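## Task

Transfer the sticky-note block from the desk to the counter, with no desk carton knocked to the floor and the robot neither toppled nor left leaning.

## Robot and tools

ROBOT. The LinearBot has an omnidirectional base and a column about 1.7 m high. A carriage rides the column (lift_m) and carries two identical six-joint arms, each ending in a two-finger gripper. Arm bases sit roughly 0.57 m + lift_m above the floor; carriage parts hang about 0.15 m lower. A hand reaches 0.78 m from its shoulder but only about 0.38 m below its arm base. The hand is about 0.16 m long and 0.1 m wide (0.14 m open); its wrist camera sticks out 0.11 m from the joint 6 axis on one side. Parked joints 1-6: 0, 0.05, 0.05, 1.45, 0, 0; parked, the robot is about 0.85 m wide and 0.65 m long. Cameras: carriage_camera (forward, tilted about 20 degrees down), left_wrist_camera and right_wrist_camera (looking past the fingertips).

FRAMES. All positions are metres. Base frame: origin on the floor below the base centre, x forward, y left, z up. left_hand and right_hand in the results are in this frame, each the midpoint between that hand's pads; quat_wxyz gives hand orientation (hand z along the fingers, fingers open along hand y; a hand pointing straight up with joints 1, 5, 6 at 0 reads 1, 0, 0, 0). base_odometry is in the odometry frame (the base frame at scene start), counts only wheel turns (slip looks like travel), heading in rad, left positive, -3.142 to 3.142. Readings can drift a degree or two after turns or long strafes.

move. Optional keys, all in one action whose motions start together:
- base: an object with exactly one key, an offset from where the base last measured itself: translate_m (m, forward positive, -2 to 2), strafe_m (m, left positive, -2 to 2) or rotate_rad (rad, counter-clockwise positive, -6.3 to 6.3).
- joints: an object of absolute targets by name, shared across both arms. lift_m 0 to 1 m. For each arm (left_ and right_ prefixes): joint1_rad -2.617 to 3.054 (yaw about vertical, 0 forward, positive left); joint2_rad 0 to 3.141 (shoulder: 0 upper arm level backward, 1.57 vertical, 3.14 level forward); joint3_rad 0 to 3.141 (elbow, 0 folded, 3.14 straight); joint4_rad -1.57 to 1.57 (wrist pitch, positive lifts fingertips); joint5_rad -1.57 to 1.57 (wrist yaw, positive swings fingertips right, opposite to joint 1); joint6_rad -2.094 to 2.094 (roll about the finger axis, positive clockwise viewed from the forearm); gripper_m 0 to 0.093 (pad gap in m). Unnamed joints keep their previous targets and may still be pushing.
- speeds: caps for this action only: translate_m and strafe_m 0.02-0.5 m/s, rotate_rad 0.05-1.57 rad/s, lift_m 0.08-0.25 m/s (the top values are defaults).
- min_time_s: 0.1-8 s, a minimum duration for each arm and gripper motion; it makes arm paths straighter.
- cameras: list from carriage_camera, left_wrist_camera, right_wrist_camera, all; omitted/null/["all"] returns all, [] none.
Unknown keys make a call invalid; out-of-range values get it refused. After a refusal or a stop that blocks the request, your remaining move, wait and finished_scene calls in that reply are skipped.

wait: seconds (0 to 10) plus optional cameras; commands nothing and returns state and images. zoom_image: camera name and region [x0, y0, x1, y1] in pixels from the top-left, at most 504 by 504, on that camera's latest image (it must have been in the newest images). finished_scene: scene, the current scene's integer number; irreversible; the goal must hold without the robot.

RESULTS. The pictures line lists image order; images may lag the state slightly. The move line reads done or the worst status. Per motion: done (base: wheels turned the commanded amount, even with slip); off_target (resting short, maybe still pushing); contact_stop or time_out (target dropped, holds in place); not_followed (a safety check withheld arm targets, usually because the arms would nearly touch; it may keep retrying). To escape, send one arm its current readings with joint 1 swung away from the other arm, then the other arm in a later call. on_its_own lists uncommanded activity; held at names a target, not a reading. motor_effort is percent of maximum, positive toward higher joint values, bracket = peak last action, with sizeable per-motor error; a lift effort that keeps dropping during descent means a hand or load is resting on something. Joint torques follow joint order, include arm weight, have fixed offsets and noise, and joints 1-3 wrap at ±28 N m. Grippers: gripping hard reads up to about 0.005 m under the part's width (or up to 0.002 m over); closed on nothing reads 0.000-0.003; in free air readings exceed the real gap by up to 0.003 m. Light grip just under the first-touch reading; full force from about 0.005 m below it; soft items get crushed more with smaller targets. Release by targeting well above the reading.

CAUTIONS. Hand readings may be off, usually too high, especially when far out; 1 kg level sags a hand 7-25 cm. Arm moves of 0.1 m or more without min_time_s can stray about 2 cm. Arms have no contact stop and spring to target once unblocked. The base stops on heavy wheel effort but ignores arms; after being stopped, back off about 0.2 m the way you came, and raise the lift if the carriage rests on something. Never reverse under a table edge into the column. The robot can topple (high carriage, extended or loaded arms, pushing, sudden stops; about 1.5 kg per forward-stretched hand); only images show leaning. Keep the arms from hitting or squeezing each other, including fingers. Motors heat when arms are extended, loaded or pushing; MOTOR HOT appears at 75 °C, and at 100 °C the arm goes limp (OVER-TEMPERATURE FAULT, 30-60 s, keys read limit_stop_at_motor_heat; resend targets afterwards). Park arms to cool. The robot keeps its last command while you think, and something may occasionally nudge loose objects. Avoid drops, releasing moving items, slams, hard hits and strong pushes.

Each tool is called after ">>>" by a JSON object that holds its "fn" and its "kwargs".

## Session

>>> {"fn": "move", "kwargs": {}}

Scene clock: 0.00 s.
Joint torques (N m): no reading
base_odometry: x=+0.000 y=+0.000 heading=+0.000
base_status: not commanded
joint_positions: lift_m=+0.300 left_joint1_rad=-0.010 left_joint2_rad=+0.044 left_joint3_rad=+0.048 left_joint4_rad=+1.430 left_joint5_rad=-0.008 left_joint6_rad=-0.004 left_gripper_m=+0.09396 right_joint1_rad=-0.011 right_joint2_rad=+0.047 right_joint3_rad=+0.039 right_joint4_rad=+1.421 right_joint5_rad=-0.003 right_joint6_rad=-0.048 right_gripper_m=+0.09396
joint_status: not commanded
motor_effort: lift_m=+29 drive_wheels=-1
left_hand: x=+0.2675 y=+0.3100 z=+1.2842 quat_wxyz=(+0.998, -0.004, +0.069, -0.007) (m; base frame)
right_hand: x=+0.2731 y=-0.3089 z=+1.2813 quat_wxyz=(+0.996, -0.003, +0.079, -0.029) (m; base frame)
pictures: carriage_camera, left_wrist_camera, right_wrist_camera
Images, in order (width x height): carriage_camera 504x504, left_wrist_camera 504x504, right_wrist_camera 504x504.

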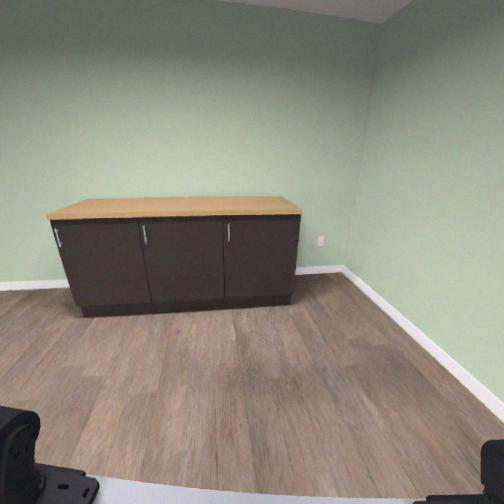

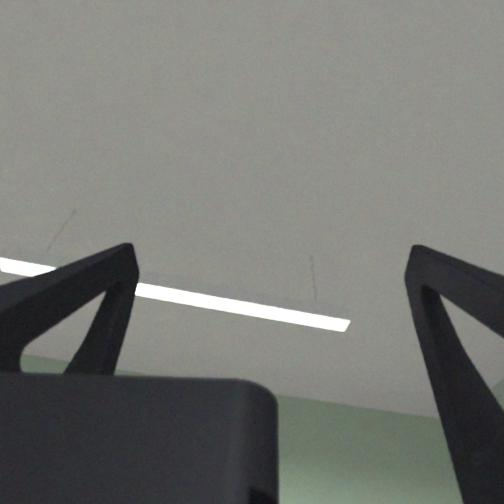

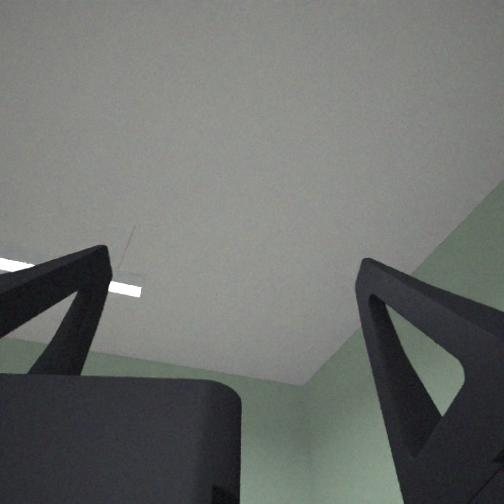

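>>> {"fn": "move", "kwargs": {"base": {"rotate_rad": 1.5}, "cameras": ["carriage_camera"]}}

>>> {"fn": "move", "kwargs": {"base": {"rotate_rad": 1.5}, "cameras": ["carriage_camera"]}}

>>> {"fn": "move", "kwargs": {"base": {"rotate_rad": 1.5}, "cameras": ["carriage_camera"]}}

Scene clock: 8.20 s.
Joint torques (N m): left_arm=[0.65 4.33 5.98 -0.21 -0.11 -0.05] | right_arm=[-0.05 4.22 7.21 -0.04 0.01 -0.12]
move: done
base_odometry: x=+0.000 y=+0.000 heading=+1.499
base_status: done
joint_positions: lift_m=+0.300 left_joint1_rad=-0.010 left_joint2_rad=+0.044 left_joint3_rad=+0.048 left_joint4_rad=+1.430 left_joint5_rad=-0.008 left_joint6_rad=-0.004 left_gripper_m=+0.09397 right_joint1_rad=-0.011 right_joint2_rad=+0.047 right_joint3_rad=+0.039 right_joint4_rad=+1.420 right_joint5_rad=-0.003 right_joint6_rad=-0.048 right_gripper_m=+0.09397
joint_status: not commanded
motor_effort: lift_m=+30(30) drive_wheels=+5(20)
left_hand: x=+0.2675 y=+0.3100 z=+1.2842 quat_wxyz=(+0.998, -0.004, +0.069, -0.007) (m; base frame)
right_hand: x=+0.2734 y=-0.3089 z=+1.2813 quat_wxyz=(+0.996, -0.003, +0.079, -0.029) (m; base frame)
pictures: carriage_camera
Images, in order (width x height): carriage_camera 504x504.

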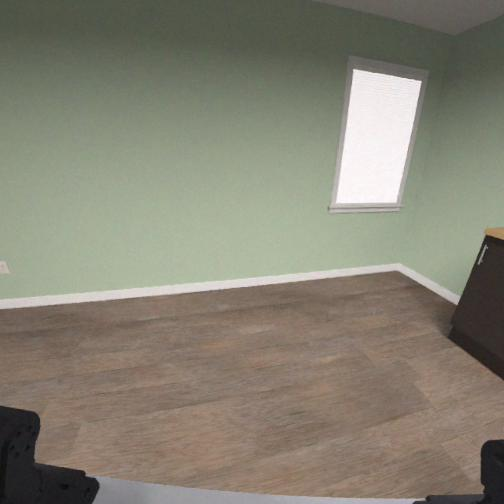

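Scene clock: 11.23 s.
Joint torques (N m): left_arm=[0.62 4.3 5.94 -0.21 -0.12 -0.07] | right_arm=[-0.03 4.25 7.19 -0.03 0 -0.12]
move: done
base_odometry: x=+0.000 y=+0.000 heading=+2.999
base_status: done
joint_positions: lift_m=+0.300 left_joint1_rad=-0.010 left_joint2_rad=+0.044 left_joint3_rad=+0.048 left_joint4_rad=+1.429 left_joint5_rad=-0.008 left_joint6_rad=-0.004 left_gripper_m=+0.09398 right_joint1_rad=-0.011 right_joint2_rad=+0.047 right_joint3_rad=+0.039 right_joint4_rad=+1.419 right_joint5_rad=-0.003 right_joint6_rad=-0.048 right_gripper_m=+0.09398
joint_status: not commanded
motor_effort: lift_m=+29(30) drive_wheels=+8(14)
left_hand: x=+0.2676 y=+0.3100 z=+1.2841 quat_wxyz=(+0.998, -0.004, +0.069, -0.007) (m; base frame)
right_hand: x=+0.2734 y=-0.3089 z=+1.2813 quat_wxyz=(+0.996, -0.003, +0.079, -0.029) (m; base frame)
pictures: carriage_camera
Images, in order (width x height): carriage_camera 504x504.

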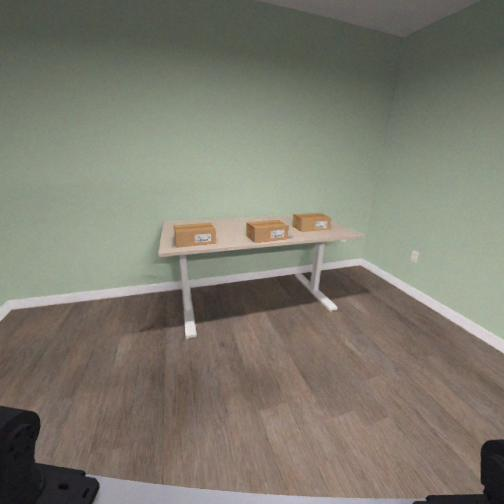

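Scene clock: 14.27 s.
Joint torques (N m): left_arm=[0.64 4.29 5.96 -0.2 -0.14 -0.05] | right_arm=[-0.02 4.21 7.2 -0.03 0 -0.12]
move: done
base_odometry: x=+0.000 y=+0.000 heading=-1.785
base_status: done
joint_positions: lift_m=+0.300 left_joint1_rad=-0.010 left_joint2_rad=+0.044 left_joint3_rad=+0.048 left_joint4_rad=+1.429 left_joint5_rad=-0.008 left_joint6_rad=-0.004 left_gripper_m=+0.09398 right_joint1_rad=-0.011 right_joint2_rad=+0.047 right_joint3_rad=+0.039 right_joint4_rad=+1.419 right_joint5_rad=-0.003 right_joint6_rad=-0.048 right_gripper_m=+0.09398
joint_status: not commanded
motor_effort: lift_m=+29(30) drive_wheels=+7(13)
left_hand: x=+0.2676 y=+0.3100 z=+1.2841 quat_wxyz=(+0.998, -0.004, +0.069, -0.007) (m; base frame)
right_hand: x=+0.2736 y=-0.3089 z=+1.2813 quat_wxyz=(+0.996, -0.003, +0.080, -0.029) (m; base frame)
pictures: carriage_camera
Images, in order (width x height): carriage_camera 504x504.

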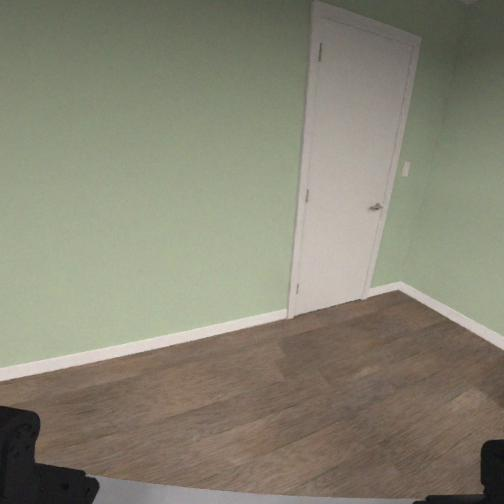

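>>> {"fn": "move", "kwargs": {"base": {"rotate_rad": -1.5}, "joints": {"lift_m": 0.8}, "cameras": ["carriage_camera"]}}

>>> {"fn": "zoom_image", "kwargs": {"camera": "carriage_camera", "region": [140, 180, 380, 320]}}

Scene clock: 23.80 s.
Joint torques (N m): left_arm=[0.65 4.33 6 -0.18 -0.11 -0.05] | right_arm=[-0.03 4.23 7.19 -0.04 0.01 -0.12]
move: done
base_odometry: x=+0.000 y=+0.000 heading=+2.999
base_status: done
joint_positions: lift_m=+0.800 left_joint1_rad=-0.010 left_joint2_rad=+0.044 left_joint3_rad=+0.048 left_joint4_rad=+1.428 left_joint5_rad=-0.008 left_joint6_rad=-0.004 left_gripper_m=+0.09398 right_joint1_rad=-0.011 right_joint2_rad=+0.047 right_joint3_rad=+0.039 right_joint4_rad=+1.419 right_joint5_rad=-0.003 right_joint6_rad=-0.048 right_gripper_m=+0.09398
joint_status: all done
motor_effort: lift_m=+31(38) drive_wheels=+4(18)
left_hand: x=+0.2678 y=+0.3101 z=+1.7840 quat_wxyz=(+0.998, -0.004, +0.069, -0.007) (m; base frame)
right_hand: x=+0.2736 y=-0.3089 z=+1.7811 quat_wxyz=(+0.996, -0.003, +0.080, -0.029) (m; base frame)
pictures: carriage_camera
Images, in order (width x height): carriage_camera 504x504.

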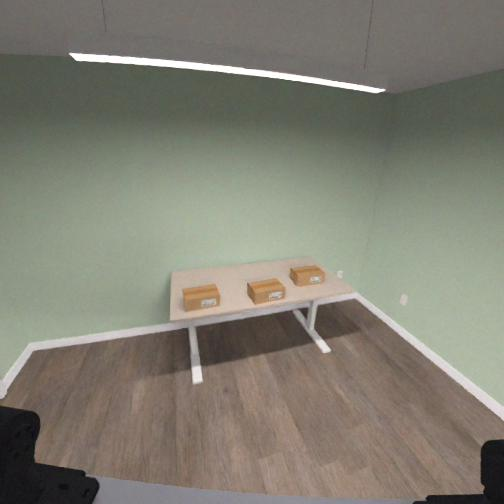

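Scaled by 2.100 from the camera's 504x504 image, which has a finer 720x720 frame.

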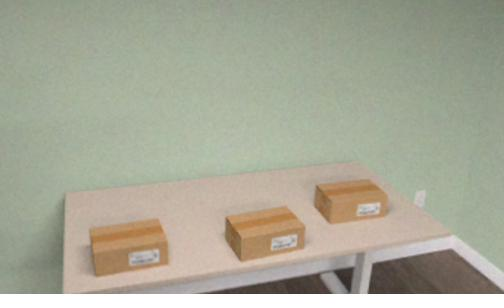

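>>> {"fn": "move", "kwargs": {"base": {"rotate_rad": 0.22}, "cameras": []}}

>>> {"fn": "move", "kwargs": {"base": {"translate_m": 0.6}, "speeds": {"translate_m": 0.3}, "cameras": ["carriage_camera"]}}

>>> {"fn": "zoom_image", "kwargs": {"camera": "carriage_camera", "region": [140, 220, 480, 420]}}

Scene clock: 42.90 s.
Joint torques (N m): left_arm=[0.76 4.27 5.96 -0.18 -0.12 -0.04] | right_arm=[-0.02 4.23 7.19 -0.02 0.01 -0.12]
move: done
base_odometry: x=+0.000 y=+0.000 heading=-3.065
base_status: done
joint_positions: lift_m=+0.800 left_joint1_rad=-0.010 left_joint2_rad=+0.044 left_joint3_rad=+0.048 left_joint4_rad=+1.428 left_joint5_rad=-0.008 left_joint6_rad=-0.004 left_gripper_m=+0.09399 right_joint1_rad=-0.011 right_joint2_rad=+0.047 right_joint3_rad=+0.039 right_joint4_rad=+1.419 right_joint5_rad=-0.003 right_joint6_rad=-0.048 right_gripper_m=+0.09398
joint_status: not commanded
motor_effort: lift_m=+31(31) drive_wheels=-8(15)
left_hand: x=+0.2679 y=+0.3101 z=+1.7840 quat_wxyz=(+0.998, -0.004, +0.069, -0.007) (m; base frame)
right_hand: x=+0.2736 y=-0.3089 z=+1.7811 quat_wxyz=(+0.996, -0.003, +0.080, -0.029) (m; base frame)
pictures: none
No camera images: "cameras" was empty.

Scene clock: 46.50 s.
Joint torques (N m): left_arm=[0.55 4.22 5.91 -0.18 -0.11 -0.05] | right_arm=[-0.06 4.23 7.17 -0.06 0.01 -0.12]
move: done
base_odometry: x=-0.598 y=-0.045 heading=-3.066
base_status: done
joint_positions: lift_m=+0.800 left_joint1_rad=-0.010 left_joint2_rad=+0.044 left_joint3_rad=+0.048 left_joint4_rad=+1.429 left_joint5_rad=-0.008 left_joint6_rad=-0.004 left_gripper_m=+0.09399 right_joint1_rad=-0.011 right_joint2_rad=+0.047 right_joint3_rad=+0.039 right_joint4_rad=+1.420 right_joint5_rad=-0.003 right_joint6_rad=-0.048 right_gripper_m=+0.09398
joint_status: not commanded
motor_effort: lift_m=+31(31) drive_wheels=-11(21)
left_hand: x=+0.2677 y=+0.3101 z=+1.7840 quat_wxyz=(+0.998, -0.004, +0.069, -0.007) (m; base frame)
right_hand: x=+0.2733 y=-0.3089 z=+1.7812 quat_wxyz=(+0.996, -0.003, +0.079, -0.029) (m; base frame)
pictures: carriage_camera
Images, in order (width x height): carriage_camera 504x504.

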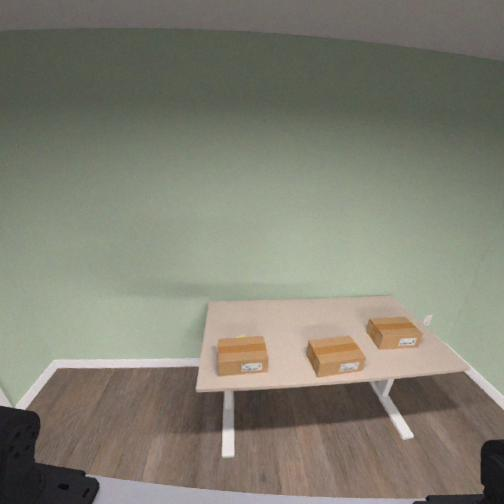

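Scaled by 1.482 from the camera's 504x504 image, which has a finer 720x720 frame.

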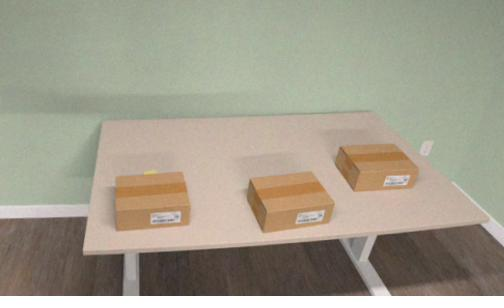

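>>> {"fn": "move", "kwargs": {"joints": {"left_joint2_rad": 1.2, "left_joint3_rad": 1.2, "left_joint4_rad": -1.5}, "min_time_s": 2, "cameras": ["left_wrist_camera"]}}

>>> {"fn": "move", "kwargs": {"joints": {"left_joint2_rad": 1.7, "left_joint3_rad": 1.3, "left_joint4_rad": -1.1}, "min_time_s": 1, "cameras": ["left_wrist_camera", "carriage_camera"]}}

Scene clock: 98.77 s.
Joint torques (N m): left_arm=[0.61 -2.61 8.98 0.61 -0.12 -0.06] | right_arm=[-0.05 4.27 7.19 -0.06 0.01 -0.11]
move: done
base_odometry: x=-0.598 y=-0.045 heading=-3.066
base_status: not commanded
joint_positions: lift_m=+0.800 left_joint1_rad=-0.010 left_joint2_rad=+1.191 left_joint3_rad=+1.178 left_joint4_rad=-1.484 left_joint5_rad=-0.008 left_joint6_rad=-0.004 left_gripper_m=+0.09398 right_joint1_rad=-0.011 right_joint2_rad=+0.047 right_joint3_rad=+0.039 right_joint4_rad=+1.420 right_joint5_rad=-0.003 right_joint6_rad=-0.048 right_gripper_m=+0.09398
joint_status: all done
motor_effort: lift_m=+31(31) drive_wheels=-9(13)
left_hand: x=+0.4188 y=+0.3086 z=+1.5247 quat_wxyz=(+0.037, +0.003, +0.999, +0.004) (m; base frame)
right_hand: x=+0.2733 y=-0.3089 z=+1.7812 quat_wxyz=(+0.996, -0.003, +0.079, -0.029) (m; base frame)
pictures: left_wrist_camera
Images, in order (width x height): left_wrist_camera 504x504.

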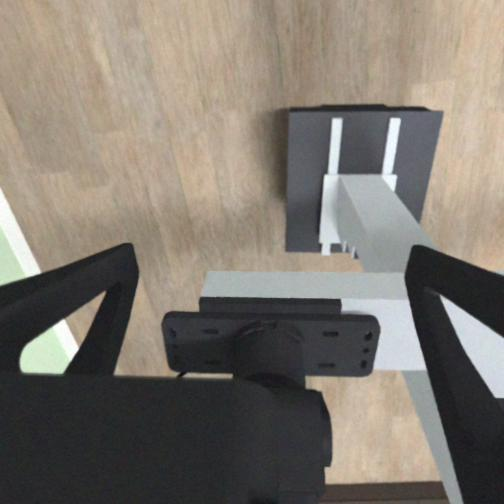

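Scene clock: 100.17 s.
Joint torques (N m): left_arm=[0.61 -8.01 9.16 0.84 -0.11 -0.04] | right_arm=[-0.01 4.26 7.19 -0.05 0 -0.13]
move: done
base_odometry: x=-0.598 y=-0.045 heading=-3.066
base_status: not commanded
joint_positions: lift_m=+0.800 left_joint1_rad=-0.010 left_joint2_rad=+1.689 left_joint3_rad=+1.278 left_joint4_rad=-1.112 left_joint5_rad=-0.008 left_joint6_rad=-0.004 left_gripper_m=+0.09398 right_joint1_rad=-0.011 right_joint2_rad=+0.047 right_joint3_rad=+0.039 right_joint4_rad=+1.420 right_joint5_rad=-0.003 right_joint6_rad=-0.048 right_gripper_m=+0.09398
joint_status: all done
motor_effort: lift_m=+31(31) drive_wheels=-11(12)
left_hand: x=+0.5441 y=+0.3073 z=+1.4416 quat_wxyz=(+0.024, +0.003, +1.000, +0.004) (m; base frame)
right_hand: x=+0.2733 y=-0.3089 z=+1.7812 quat_wxyz=(+0.996, -0.003, +0.079, -0.029) (m; base frame)
pictures: carriage_camera, left_wrist_camera
Images, in order (width x height): carriage_camera 504x504, left_wrist_camera 504x504.

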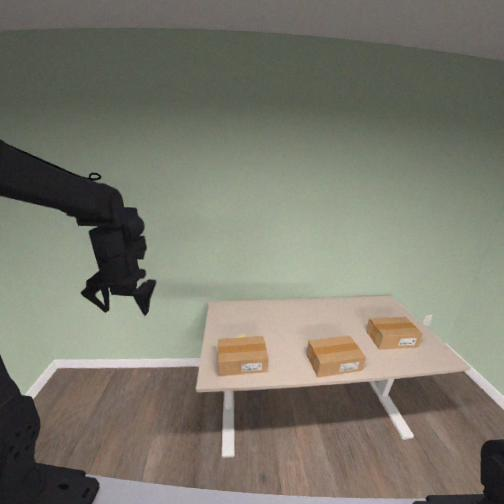

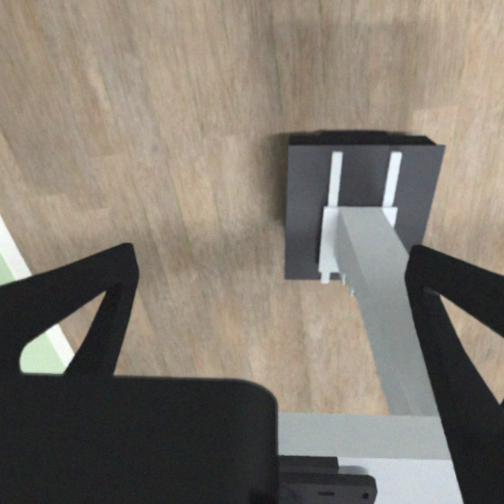

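>>> {"fn": "move", "kwargs": {"base": {"strafe_m": -0.24}, "speeds": {"strafe_m": 0.3}, "cameras": []}}

>>> {"fn": "move", "kwargs": {"base": {"translate_m": 0.3}, "speeds": {"translate_m": 0.25}, "cameras": ["carriage_camera", "left_wrist_camera"]}}

>>> {"fn": "zoom_image", "kwargs": {"camera": "left_wrist_camera", "region": [0, 0, 504, 300]}}

>>> {"fn": "zoom_image", "kwargs": {"camera": "carriage_camera", "region": [80, 250, 480, 504]}}

Scene clock: 156.40 s.
Joint torques (N m): left_arm=[0.69 -7.98 9.13 0.81 -0.11 -0.06] | right_arm=[-0.08 4.26 7.21 -0.05 0.01 -0.12]
move: done
base_odometry: x=-0.617 y=+0.195 heading=-3.066
base_status: done
joint_positions: lift_m=+0.800 left_joint1_rad=-0.013 left_joint2_rad=+1.689 left_joint3_rad=+1.278 left_joint4_rad=-1.108 left_joint5_rad=-0.008 left_joint6_rad=-0.004 left_gripper_m=+0.09398 right_joint1_rad=-0.010 right_joint2_rad=+0.047 right_joint3_rad=+0.039 right_joint4_rad=+1.420 right_joint5_rad=-0.003 right_joint6_rad=-0.048 right_gripper_m=+0.09398
joint_status: not commanded
motor_effort: lift_m=+31(31) drive_wheels=-5(12)
left_hand: x=+0.5451 y=+0.3063 z=+1.4415 quat_wxyz=(+0.026, +0.004, +1.000, +0.004) (m; base frame)
right_hand: x=+0.2733 y=-0.3089 z=+1.7812 quat_wxyz=(+0.996, -0.003, +0.079, -0.029) (m; base frame)
pictures: none
No camera images: "cameras" was empty.

Scene clock: 158.90 s.
Joint torques (N m): left_arm=[0.79 -8.02 9.06 0.76 -0.11 -0.06] | right_arm=[-0.08 4.26 7.16 -0.02 0 -0.12]
move: done
base_odometry: x=-0.916 y=+0.172 heading=-3.067
base_status: done
joint_positions: lift_m=+0.800 left_joint1_rad=-0.013 left_joint2_rad=+1.689 left_joint3_rad=+1.279 left_joint4_rad=-1.103 left_joint5_rad=-0.008 left_joint6_rad=-0.004 left_gripper_m=+0.09398 right_joint1_rad=-0.010 right_joint2_rad=+0.047 right_joint3_rad=+0.039 right_joint4_rad=+1.419 right_joint5_rad=-0.003 right_joint6_rad=-0.048 right_gripper_m=+0.09398
joint_status: not commanded
motor_effort: lift_m=+31(31) drive_wheels=-7(14)
left_hand: x=+0.5465 y=+0.3063 z=+1.4418 quat_wxyz=(+0.028, +0.004, +1.000, +0.004) (m; base frame)
right_hand: x=+0.2736 y=-0.3089 z=+1.7811 quat_wxyz=(+0.996, -0.003, +0.080, -0.029) (m; base frame)
pictures: carriage_camera, left_wrist_camera
Images, in order (width x height): carriage_camera 504x504, left_wrist_camera 504x504.

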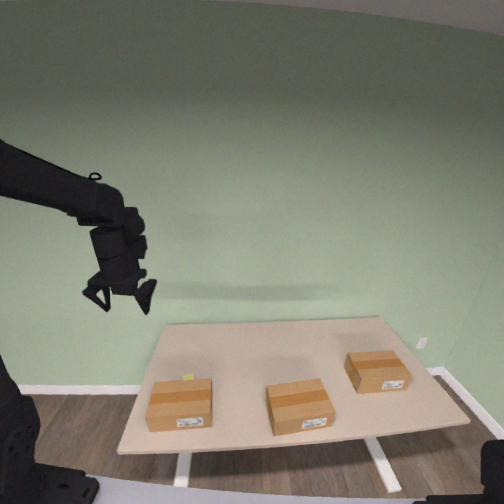

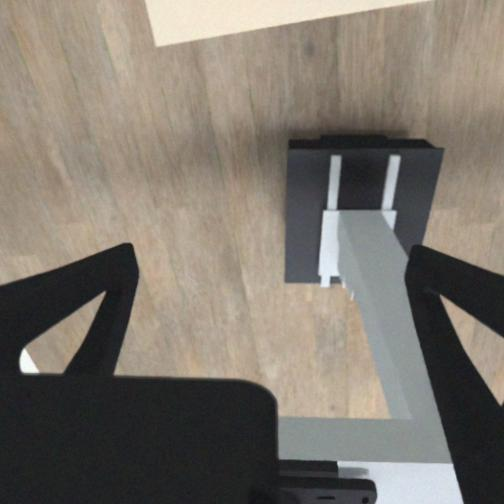

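Scaled by 1.000.

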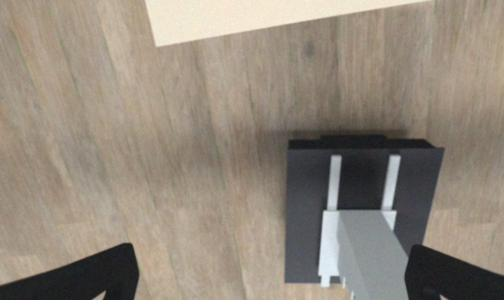

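Scaled by 1.260 from the camera's 504x504 image, which has a finer 720x720 frame.

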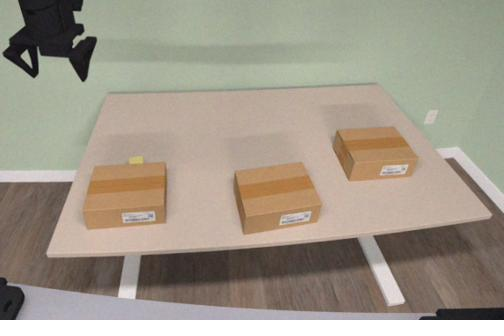

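>>> {"fn": "move", "kwargs": {"base": {"rotate_rad": 0.15}, "speeds": {"rotate_rad": 0.5}, "cameras": []}}

>>> {"fn": "move", "kwargs": {"base": {"strafe_m": -0.1}, "speeds": {"strafe_m": 0.3}, "joints": {"left_joint6_rad": 0.0, "left_joint4_rad": -1.0}, "cameras": ["carriage_camera", "left_wrist_camera"]}}

Scene clock: 172.87 s.
Joint torques (N m): left_arm=[0.55 -8.09 9.11 0.74 -0.13 -0.06] | right_arm=[-0.09 4.22 7.17 -0.02 0 -0.11]
move: done
base_odometry: x=-0.916 y=+0.172 heading=-2.917
base_status: done
joint_positions: lift_m=+0.800 left_joint1_rad=-0.010 left_joint2_rad=+1.690 left_joint3_rad=+1.279 left_joint4_rad=-1.102 left_joint5_rad=-0.008 left_joint6_rad=-0.004 left_gripper_m=+0.09399 right_joint1_rad=-0.010 right_joint2_rad=+0.047 right_joint3_rad=+0.039 right_joint4_rad=+1.419 right_joint5_rad=-0.003 right_joint6_rad=-0.048 right_gripper_m=+0.09398
joint_status: not commanded
motor_effort: lift_m=+31(31) drive_wheels=+7(10)
left_hand: x=+0.5469 y=+0.3072 z=+1.4417 quat_wxyz=(+0.029, +0.003, +1.000, +0.004) (m; base frame)
right_hand: x=+0.2736 y=-0.3089 z=+1.7811 quat_wxyz=(+0.996, -0.003, +0.080, -0.029) (m; base frame)
pictures: none
No camera images: "cameras" was empty.

Scene clock: 174.53 s.
Joint torques (N m): left_arm=[0.81 -8.34 9.25 1.05 -0.13 -0.01] | right_arm=[-0.13 4.29 7.19 -0.03 0 -0.12]
move: done
base_odometry: x=-0.939 y=+0.270 heading=-2.916
base_status: done
joint_positions: lift_m=+0.800 left_joint1_rad=-0.012 left_joint2_rad=+1.690 left_joint3_rad=+1.279 left_joint4_rad=-1.008 left_joint5_rad=-0.007 left_joint6_rad=-0.004 left_gripper_m=+0.09399 right_joint1_rad=-0.010 right_joint2_rad=+0.047 right_joint3_rad=+0.039 right_joint4_rad=+1.419 right_joint5_rad=-0.003 right_joint6_rad=-0.048 right_gripper_m=+0.09398
joint_status: all done
motor_effort: lift_m=+31(31) drive_wheels=+8(18)
left_hand: x=+0.5698 y=+0.3063 z=+1.4441 quat_wxyz=(+0.076, +0.004, +0.997, +0.003) (m; base frame)
right_hand: x=+0.2736 y=-0.3089 z=+1.7811 quat_wxyz=(+0.996, -0.003, +0.080, -0.029) (m; base frame)
pictures: carriage_camera, left_wrist_camera
Images, in order (width x height): carriage_camera 504x504, left_wrist_camera 504x504.

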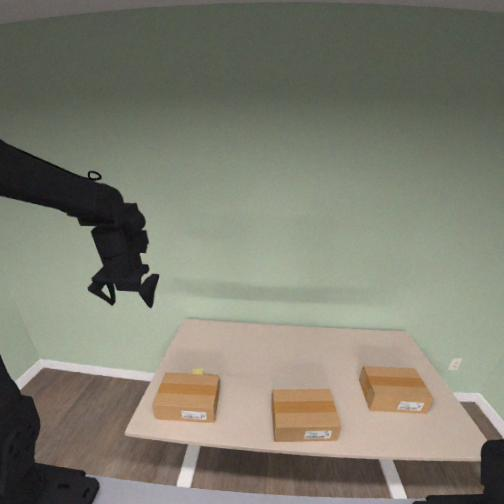

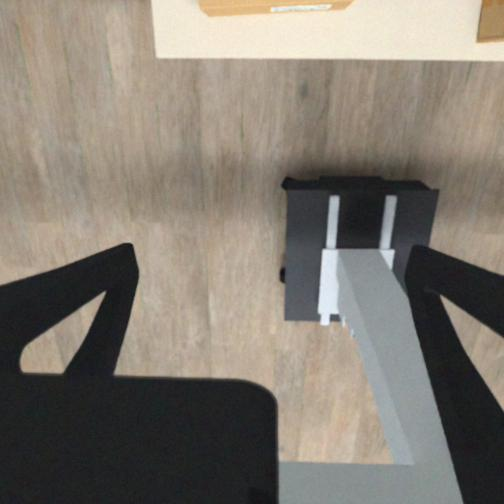

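>>> {"fn": "move", "kwargs": {"base": {"translate_m": 0.28}, "speeds": {"translate_m": 0.2}, "cameras": ["carriage_camera", "left_wrist_camera"]}}

Scene clock: 190.30 s.
Joint torques (N m): left_arm=[0.69 -8.29 9.25 1.02 -0.12 -0.01] | right_arm=[-0.1 4.22 7.2 -0.02 0 -0.12]
move: done
base_odometry: x=-1.212 y=+0.208 heading=-2.917
base_status: done
joint_positions: lift_m=+0.800 left_joint1_rad=-0.011 left_joint2_rad=+1.690 left_joint3_rad=+1.279 left_joint4_rad=-1.004 left_joint5_rad=-0.008 left_joint6_rad=-0.004 left_gripper_m=+0.09399 right_joint1_rad=-0.010 right_joint2_rad=+0.047 right_joint3_rad=+0.039 right_joint4_rad=+1.419 right_joint5_rad=-0.003 right_joint6_rad=-0.048 right_gripper_m=+0.09398
joint_status: not commanded
motor_effort: lift_m=+31(31) drive_wheels=-5(13)
left_hand: x=+0.5708 y=+0.3067 z=+1.4442 quat_wxyz=(+0.078, +0.003, +0.997, +0.003) (m; base frame)
right_hand: x=+0.2736 y=-0.3089 z=+1.7811 quat_wxyz=(+0.996, -0.003, +0.080, -0.029) (m; base frame)
pictures: carriage_camera, left_wrist_camera
Images, in order (width x height): carriage_camera 504x504, left_wrist_camera 504x504.

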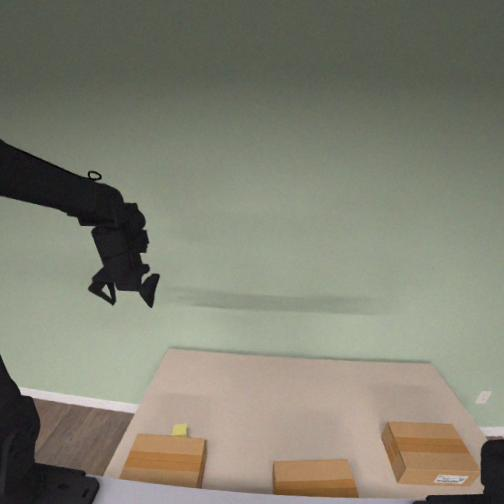

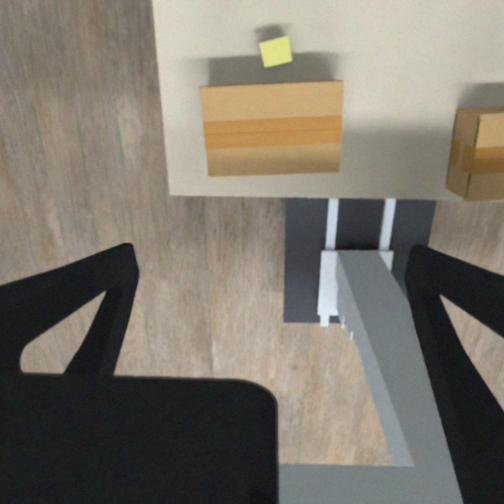

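>>> {"fn": "zoom_image", "kwargs": {"camera": "left_wrist_camera", "region": [200, 0, 350, 150]}}

Scaled by 3.360 from the camera's 504x504 image, which has a finer 720x720 frame.

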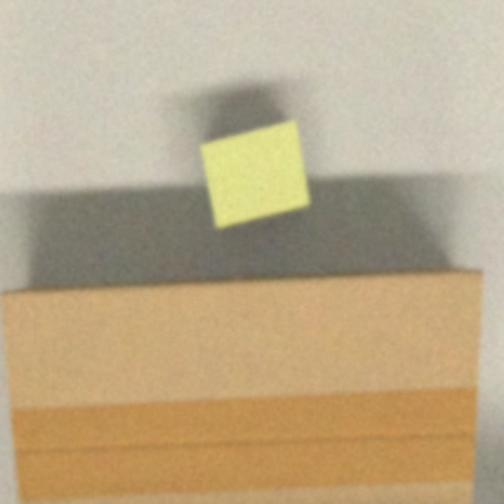

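>>> {"fn": "move", "kwargs": {"joints": {"left_joint1_rad": -0.09, "left_joint2_rad": 2.604, "left_joint3_rad": 1.396, "left_joint4_rad": -0.363, "left_joint6_rad": -0.33}, "min_time_s": 2.5, "cameras": ["carriage_camera", "left_wrist_camera"]}}

Scene clock: 229.43 s.
Joint torques (N m): left_arm=[0.16 -12.37 5.76 0.68 -0.16 -0.11] | right_arm=[-0.08 4.25 7.21 -0.04 0 -0.12]
move: done
base_odometry: x=-1.212 y=+0.208 heading=-2.917
base_status: not commanded
joint_positions: lift_m=+0.800 left_joint1_rad=-0.085 left_joint2_rad=+2.584 left_joint3_rad=+1.380 left_joint4_rad=-0.375 left_joint5_rad=-0.008 left_joint6_rad=-0.321 left_gripper_m=+0.09399 right_joint1_rad=-0.010 right_joint2_rad=+0.047 right_joint3_rad=+0.039 right_joint4_rad=+1.419 right_joint5_rad=-0.003 right_joint6_rad=-0.048 right_gripper_m=+0.09398
joint_status: all done
motor_effort: lift_m=+31(31) drive_wheels=-8(9)
left_hand: x=+0.6175 y=+0.2776 z=+1.1546 quat_wxyz=(-0.003, -0.118, +0.993, +0.005) (m; base frame)
right_hand: x=+0.2736 y=-0.3089 z=+1.7811 quat_wxyz=(+0.996, -0.003, +0.080, -0.029) (m; base frame)
pictures: carriage_camera, left_wrist_camera
Images, in order (width x height): carriage_camera 504x504, left_wrist_camera 504x504.

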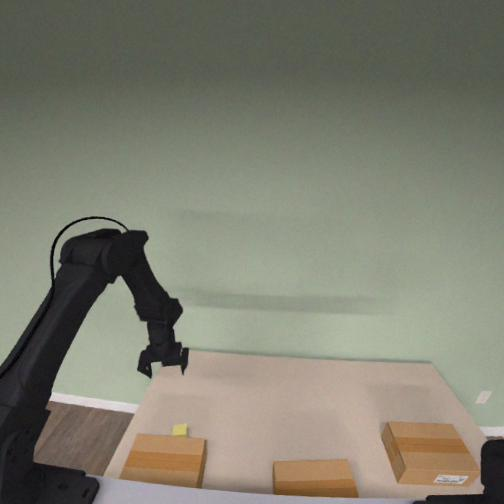

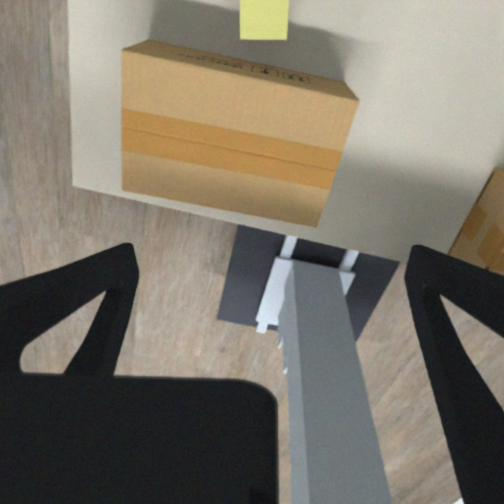

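>>> {"fn": "move", "kwargs": {"joints": {"lift_m": 0.6}, "cameras": ["carriage_camera", "left_wrist_camera"]}}

Scene clock: 233.30 s.
Joint torques (N m): left_arm=[0.18 -13.9 5.22 0.57 -0.14 -0.15] | right_arm=[-0.09 4.27 7.15 -0.04 0 -0.12]
move: done
base_odometry: x=-1.212 y=+0.207 heading=-2.917
base_status: not commanded
joint_positions: lift_m=+0.600 left_joint1_rad=-0.085 left_joint2_rad=+2.598 left_joint3_rad=+1.386 left_joint4_rad=-0.367 left_joint5_rad=-0.008 left_joint6_rad=-0.322 left_gripper_m=+0.09399 right_joint1_rad=-0.010 right_joint2_rad=+0.047 right_joint3_rad=+0.039 right_joint4_rad=+1.419 right_joint5_rad=-0.003 right_joint6_rad=-0.048 right_gripper_m=+0.09398
joint_status: all done
motor_effort: lift_m=+28(30) drive_wheels=+2(9)
left_hand: x=+0.6177 y=+0.2776 z=+0.9506 quat_wxyz=(-0.003, -0.118, +0.993, +0.005) (m; base frame)
right_hand: x=+0.2736 y=-0.3089 z=+1.5814 quat_wxyz=(+0.996, -0.003, +0.080, -0.029) (m; base frame)
pictures: carriage_camera, left_wrist_camera
Images, in order (width x height): carriage_camera 504x504, left_wrist_camera 504x504.

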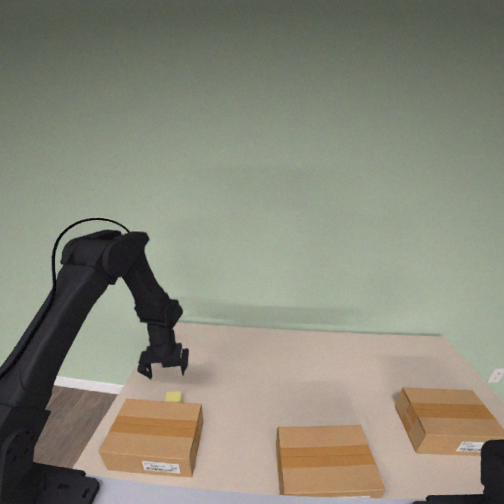

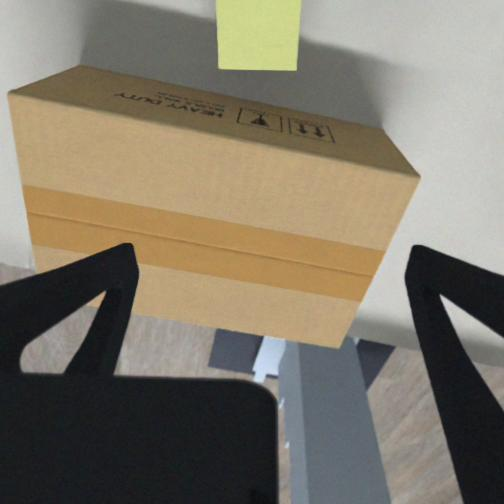

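>>> {"fn": "move", "kwargs": {"joints": {"left_joint1_rad": -0.08, "left_joint2_rad": 2.675, "left_joint3_rad": 1.575, "left_joint4_rad": -0.469, "left_joint6_rad": -0.33}, "min_time_s": 1, "cameras": []}}

>>> {"fn": "move", "kwargs": {"joints": {"lift_m": 0.5}, "cameras": ["carriage_camera", "left_wrist_camera"]}}

Scene clock: 250.57 s.
Joint torques (N m): left_arm=[0.95 -13.2 6.52 0.41 -0.16 -0.14] | right_arm=[-0.12 4.21 7.23 -0.03 0.01 -0.11]
move: done
base_odometry: x=-1.212 y=+0.207 heading=-2.917
base_status: not commanded
joint_positions: lift_m=+0.600 left_joint1_rad=-0.085 left_joint2_rad=+2.652 left_joint3_rad=+1.558 left_joint4_rad=-0.453 left_joint5_rad=-0.008 left_joint6_rad=-0.322 left_gripper_m=+0.09399 right_joint1_rad=-0.010 right_joint2_rad=+0.047 right_joint3_rad=+0.039 right_joint4_rad=+1.419 right_joint5_rad=-0.003 right_joint6_rad=-0.048 right_gripper_m=+0.09398
joint_status: all done
motor_effort: lift_m=+28(28) drive_wheels=+4(6)
left_hand: x=+0.6559 y=+0.2743 z=+0.9563 quat_wxyz=(+0.012, -0.118, +0.993, +0.001) (m; base frame)
right_hand: x=+0.2736 y=-0.3089 z=+1.5814 quat_wxyz=(+0.996, -0.003, +0.080, -0.029) (m; base frame)
pictures: none
No camera images: "cameras" was empty.

Scene clock: 251.50 s.
Joint torques (N m): left_arm=[0.92 -14.76 5.83 0.51 -0.17 -0.13] | right_arm=[-0.08 4.26 7.17 -0.03 0.01 -0.11]
move: done
base_odometry: x=-1.212 y=+0.207 heading=-2.917
base_status: not commanded
joint_positions: lift_m=+0.500 left_joint1_rad=-0.085 left_joint2_rad=+2.669 left_joint3_rad=+1.565 left_joint4_rad=-0.462 left_joint5_rad=-0.008 left_joint6_rad=-0.322 left_gripper_m=+0.09399 right_joint1_rad=-0.010 right_joint2_rad=+0.047 right_joint3_rad=+0.039 right_joint4_rad=+1.419 right_joint5_rad=-0.003 right_joint6_rad=-0.048 right_gripper_m=+0.09398
joint_status: all done
motor_effort: lift_m=+28(29) drive_wheels=+4(8)
left_hand: x=+0.6514 y=+0.2747 z=+0.8507 quat_wxyz=(+0.003, -0.118, +0.993, +0.003) (m; base frame)
right_hand: x=+0.2736 y=-0.3089 z=+1.4814 quat_wxyz=(+0.996, -0.003, +0.080, -0.029) (m; base frame)
pictures: carriage_camera, left_wrist_camera
Images, in order (width x height): carriage_camera 504x504, left_wrist_camera 504x504.

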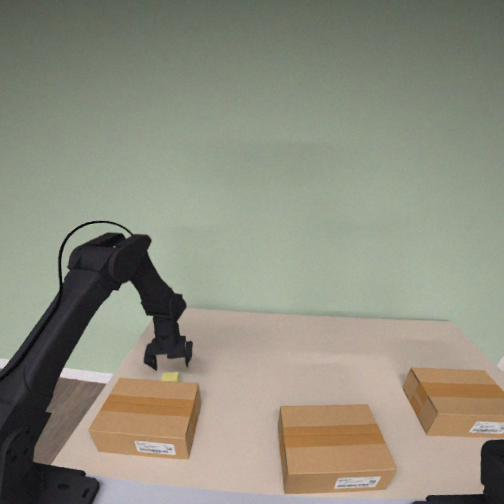

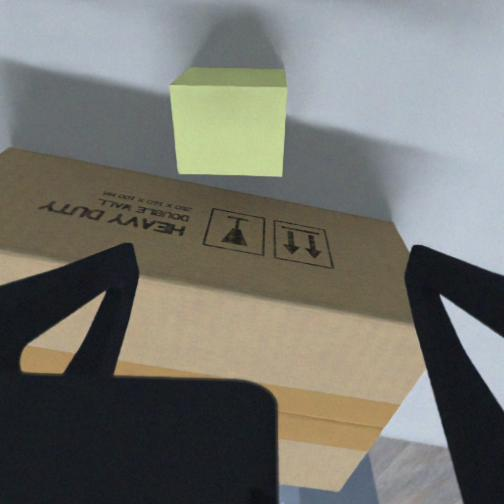

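>>> {"fn": "zoom_image", "kwargs": {"camera": "carriage_camera", "region": [80, 290, 260, 470]}}

>>> {"fn": "zoom_image", "kwargs": {"camera": "left_wrist_camera", "region": [100, 40, 450, 390]}}

Scaled by 2.800 from the camera's 504x504 image, which has a finer 720x720 frame.

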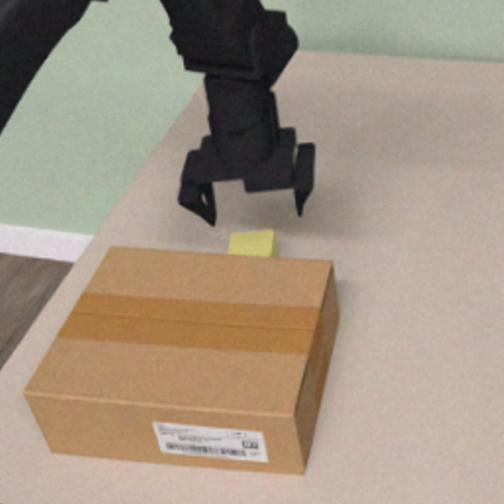

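Scaled by 1.440 from the camera's 504x504 image, which has a finer 720x720 frame.

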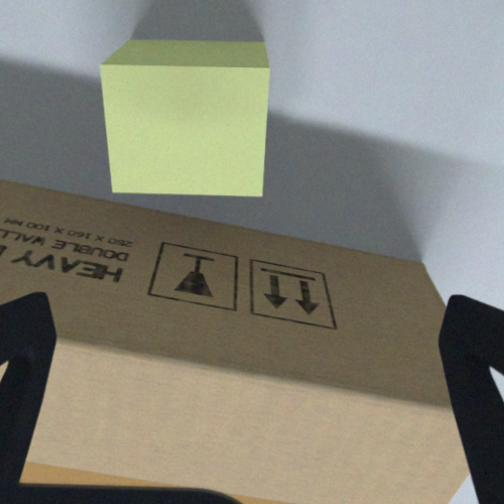

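>>> {"fn": "move", "kwargs": {"joints": {"left_joint1_rad": -0.028, "left_joint2_rad": 2.701, "left_joint3_rad": 1.638, "left_joint4_rad": -0.506, "left_joint6_rad": -0.278}, "min_time_s": 1, "cameras": ["left_wrist_camera"]}}

Scene clock: 287.70 s.
Joint torques (N m): left_arm=[0.99 -13.45 6.83 0.44 -0.15 0.01] | right_arm=[-0.1 4.29 7.19 -0.02 0.01 -0.12]
move: done
base_odometry: x=-1.212 y=+0.207 heading=-2.917
base_status: not commanded
joint_positions: lift_m=+0.500 left_joint1_rad=-0.033 left_joint2_rad=+2.679 left_joint3_rad=+1.620 left_joint4_rad=-0.490 left_joint5_rad=-0.008 left_joint6_rad=-0.287 left_gripper_m=+0.09399 right_joint1_rad=-0.010 right_joint2_rad=+0.047 right_joint3_rad=+0.039 right_joint4_rad=+1.419 right_joint5_rad=-0.003 right_joint6_rad=-0.048 right_gripper_m=+0.09398
joint_status: all done
motor_effort: lift_m=+27(28) drive_wheels=+3(7)
left_hand: x=+0.6663 y=+0.2962 z=+0.8560 quat_wxyz=(+0.011, -0.127, +0.992, +0.002) (m; base frame)
right_hand: x=+0.2736 y=-0.3089 z=+1.4814 quat_wxyz=(+0.996, -0.003, +0.080, -0.029) (m; base frame)
pictures: left_wrist_camera
Images, in order (width x height): left_wrist_camera 504x504.

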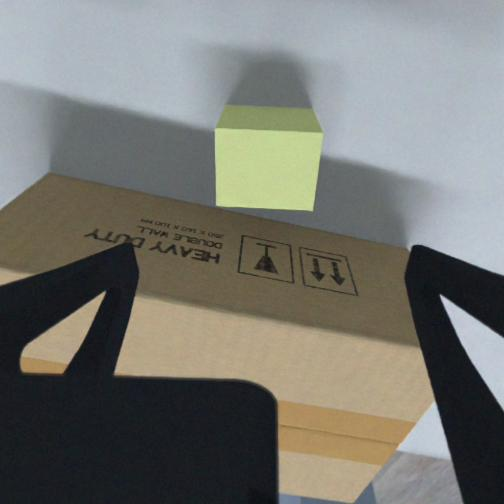

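>>> {"fn": "move", "kwargs": {"joints": {"lift_m": 0.45, "left_joint6_rad": -0.25}, "cameras": ["left_wrist_camera", "carriage_camera"]}}

Scene clock: 291.13 s.
Joint torques (N m): left_arm=[0.88 -15.2 5.86 0.51 -0.16 0.09] | right_arm=[-0.12 4.27 7.21 -0.03 0 -0.11]
move: done
base_odometry: x=-1.212 y=+0.207 heading=-2.917
base_status: not commanded
joint_positions: lift_m=+0.450 left_joint1_rad=-0.033 left_joint2_rad=+2.695 left_joint3_rad=+1.628 left_joint4_rad=-0.499 left_joint5_rad=-0.008 left_joint6_rad=-0.259 left_gripper_m=+0.09399 right_joint1_rad=-0.010 right_joint2_rad=+0.047 right_joint3_rad=+0.039 right_joint4_rad=+1.419 right_joint5_rad=-0.003 right_joint6_rad=-0.048 right_gripper_m=+0.09398
joint_status: all done
motor_effort: lift_m=+28(28) drive_wheels=+3(8)
left_hand: x=+0.6623 y=+0.2963 z=+0.8005 quat_wxyz=(+0.002, -0.113, +0.994, +0.004) (m; base frame)
right_hand: x=+0.2736 y=-0.3089 z=+1.4314 quat_wxyz=(+0.996, -0.003, +0.080, -0.029) (m; base frame)
pictures: carriage_camera, left_wrist_camera
Images, in order (width x height): carriage_camera 504x504, left_wrist_camera 504x504.

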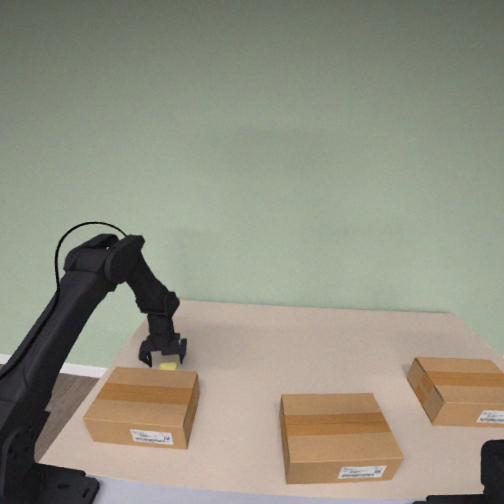

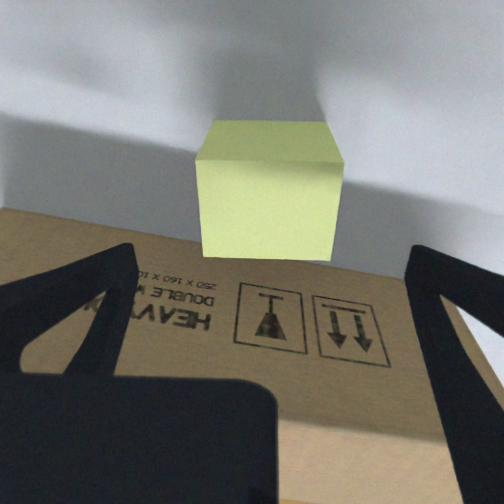

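>>> {"fn": "move", "kwargs": {"joints": {"left_joint2_rad": 2.721, "left_joint3_rad": 1.687, "left_joint4_rad": -0.535}, "min_time_s": 1, "cameras": ["left_wrist_camera"]}}

>>> {"fn": "move", "kwargs": {"joints": {"lift_m": 0.425}, "speeds": {"lift_m": 0.08}, "cameras": ["left_wrist_camera", "carriage_camera"]}}

Scene clock: 302.77 s.
Joint torques (N m): left_arm=[0.94 -13.38 6.94 0.46 -0.16 0.04] | right_arm=[-0.12 4.23 7.2 -0.03 0.01 -0.11]
move: done
base_odometry: x=-1.212 y=+0.207 heading=-2.917
base_status: not commanded
joint_positions: lift_m=+0.450 left_joint1_rad=-0.033 left_joint2_rad=+2.695 left_joint3_rad=+1.669 left_joint4_rad=-0.519 left_joint5_rad=-0.008 left_joint6_rad=-0.259 left_gripper_m=+0.09399 right_joint1_rad=-0.010 right_joint2_rad=+0.047 right_joint3_rad=+0.039 right_joint4_rad=+1.419 right_joint5_rad=-0.003 right_joint6_rad=-0.048 right_gripper_m=+0.09398
joint_status: all done
motor_effort: lift_m=+28(28) drive_wheels=+2(5)
left_hand: x=+0.6752 y=+0.2959 z=+0.8078 quat_wxyz=(+0.013, -0.113, +0.994, +0.002) (m; base frame)
right_hand: x=+0.2736 y=-0.3089 z=+1.4314 quat_wxyz=(+0.996, -0.003, +0.080, -0.029) (m; base frame)
pictures: left_wrist_camera
Images, in order (width x height): left_wrist_camera 504x504.

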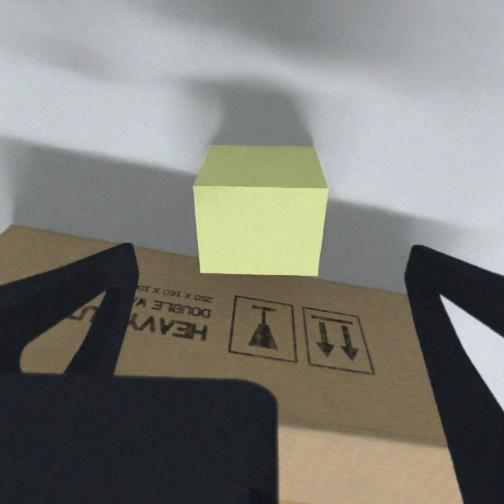

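Scene clock: 303.47 s.
Joint torques (N m): left_arm=[0.92 -14.39 6.42 0.46 -0.14 0.06] | right_arm=[-0.1 4.27 7.21 -0.02 0 -0.11]
move: done
base_odometry: x=-1.212 y=+0.207 heading=-2.917
base_status: not commanded
joint_positions: lift_m=+0.425 left_joint1_rad=-0.033 left_joint2_rad=+2.706 left_joint3_rad=+1.673 left_joint4_rad=-0.525 left_joint5_rad=-0.008 left_joint6_rad=-0.259 left_gripper_m=+0.09399 right_joint1_rad=-0.010 right_joint2_rad=+0.047 right_joint3_rad=+0.039 right_joint4_rad=+1.419 right_joint5_rad=-0.003 right_joint6_rad=-0.048 right_gripper_m=+0.09398
joint_status: all done
motor_effort: lift_m=+28(29) drive_wheels=+5(7)
left_hand: x=+0.6723 y=+0.2960 z=+0.7792 quat_wxyz=(+0.007, -0.113, +0.994, +0.003) (m; base frame)
right_hand: x=+0.2736 y=-0.3089 z=+1.4064 quat_wxyz=(+0.996, -0.003, +0.080, -0.029) (m; base frame)
pictures: carriage_camera, left_wrist_camera
Images, in order (width x height): carriage_camera 504x504, left_wrist_camera 504x504.

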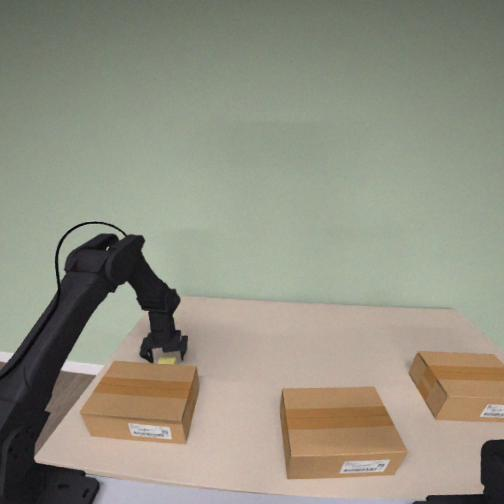

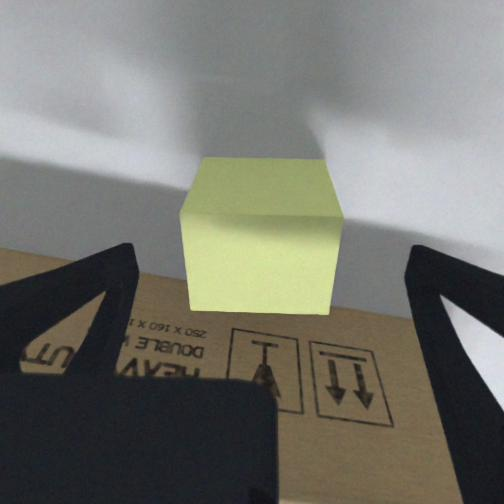

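>>> {"fn": "move", "kwargs": {"joints": {"lift_m": 0.4, "left_joint1_rad": -0.02}, "speeds": {"lift_m": 0.08}, "cameras": ["left_wrist_camera", "carriage_camera"]}}

Scene clock: 313.90 s.
Joint torques (N m): left_arm=[0.9 -14.89 6.28 0.46 -0.15 0.05] | right_arm=[-0.1 4.26 7.17 -0.03 0.01 -0.13]
move: done
base_odometry: x=-1.212 y=+0.207 heading=-2.917
base_status: not commanded
joint_positions: lift_m=+0.400 left_joint1_rad=-0.024 left_joint2_rad=+2.709 left_joint3_rad=+1.676 left_joint4_rad=-0.527 left_joint5_rad=-0.008 left_joint6_rad=-0.259 left_gripper_m=+0.09399 right_joint1_rad=-0.010 right_joint2_rad=+0.047 right_joint3_rad=+0.039 right_joint4_rad=+1.419 right_joint5_rad=-0.003 right_joint6_rad=-0.048 right_gripper_m=+0.09398
joint_status: all done
motor_effort: lift_m=+28(28) drive_wheels=+3(9)
left_hand: x=+0.6720 y=+0.2997 z=+0.7533 quat_wxyz=(+0.006, -0.117, +0.993, +0.003) (m; base frame)
right_hand: x=+0.2736 y=-0.3089 z=+1.3814 quat_wxyz=(+0.996, -0.003, +0.080, -0.029) (m; base frame)
pictures: carriage_camera, left_wrist_camera
Images, in order (width x height): carriage_camera 504x504, left_wrist_camera 504x504.

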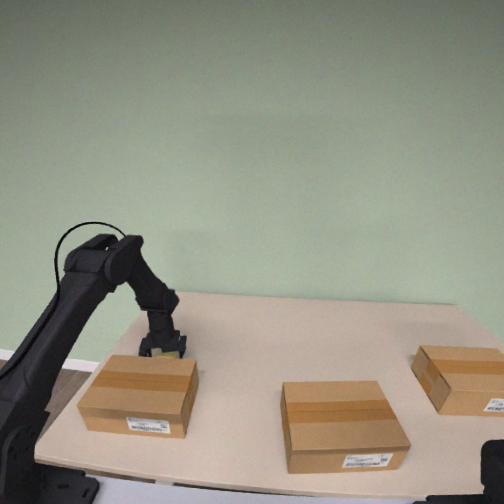

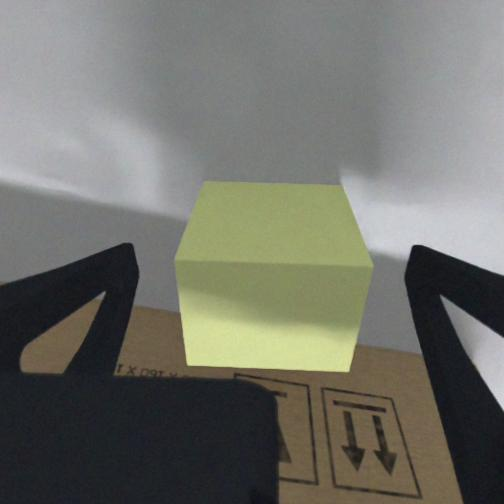

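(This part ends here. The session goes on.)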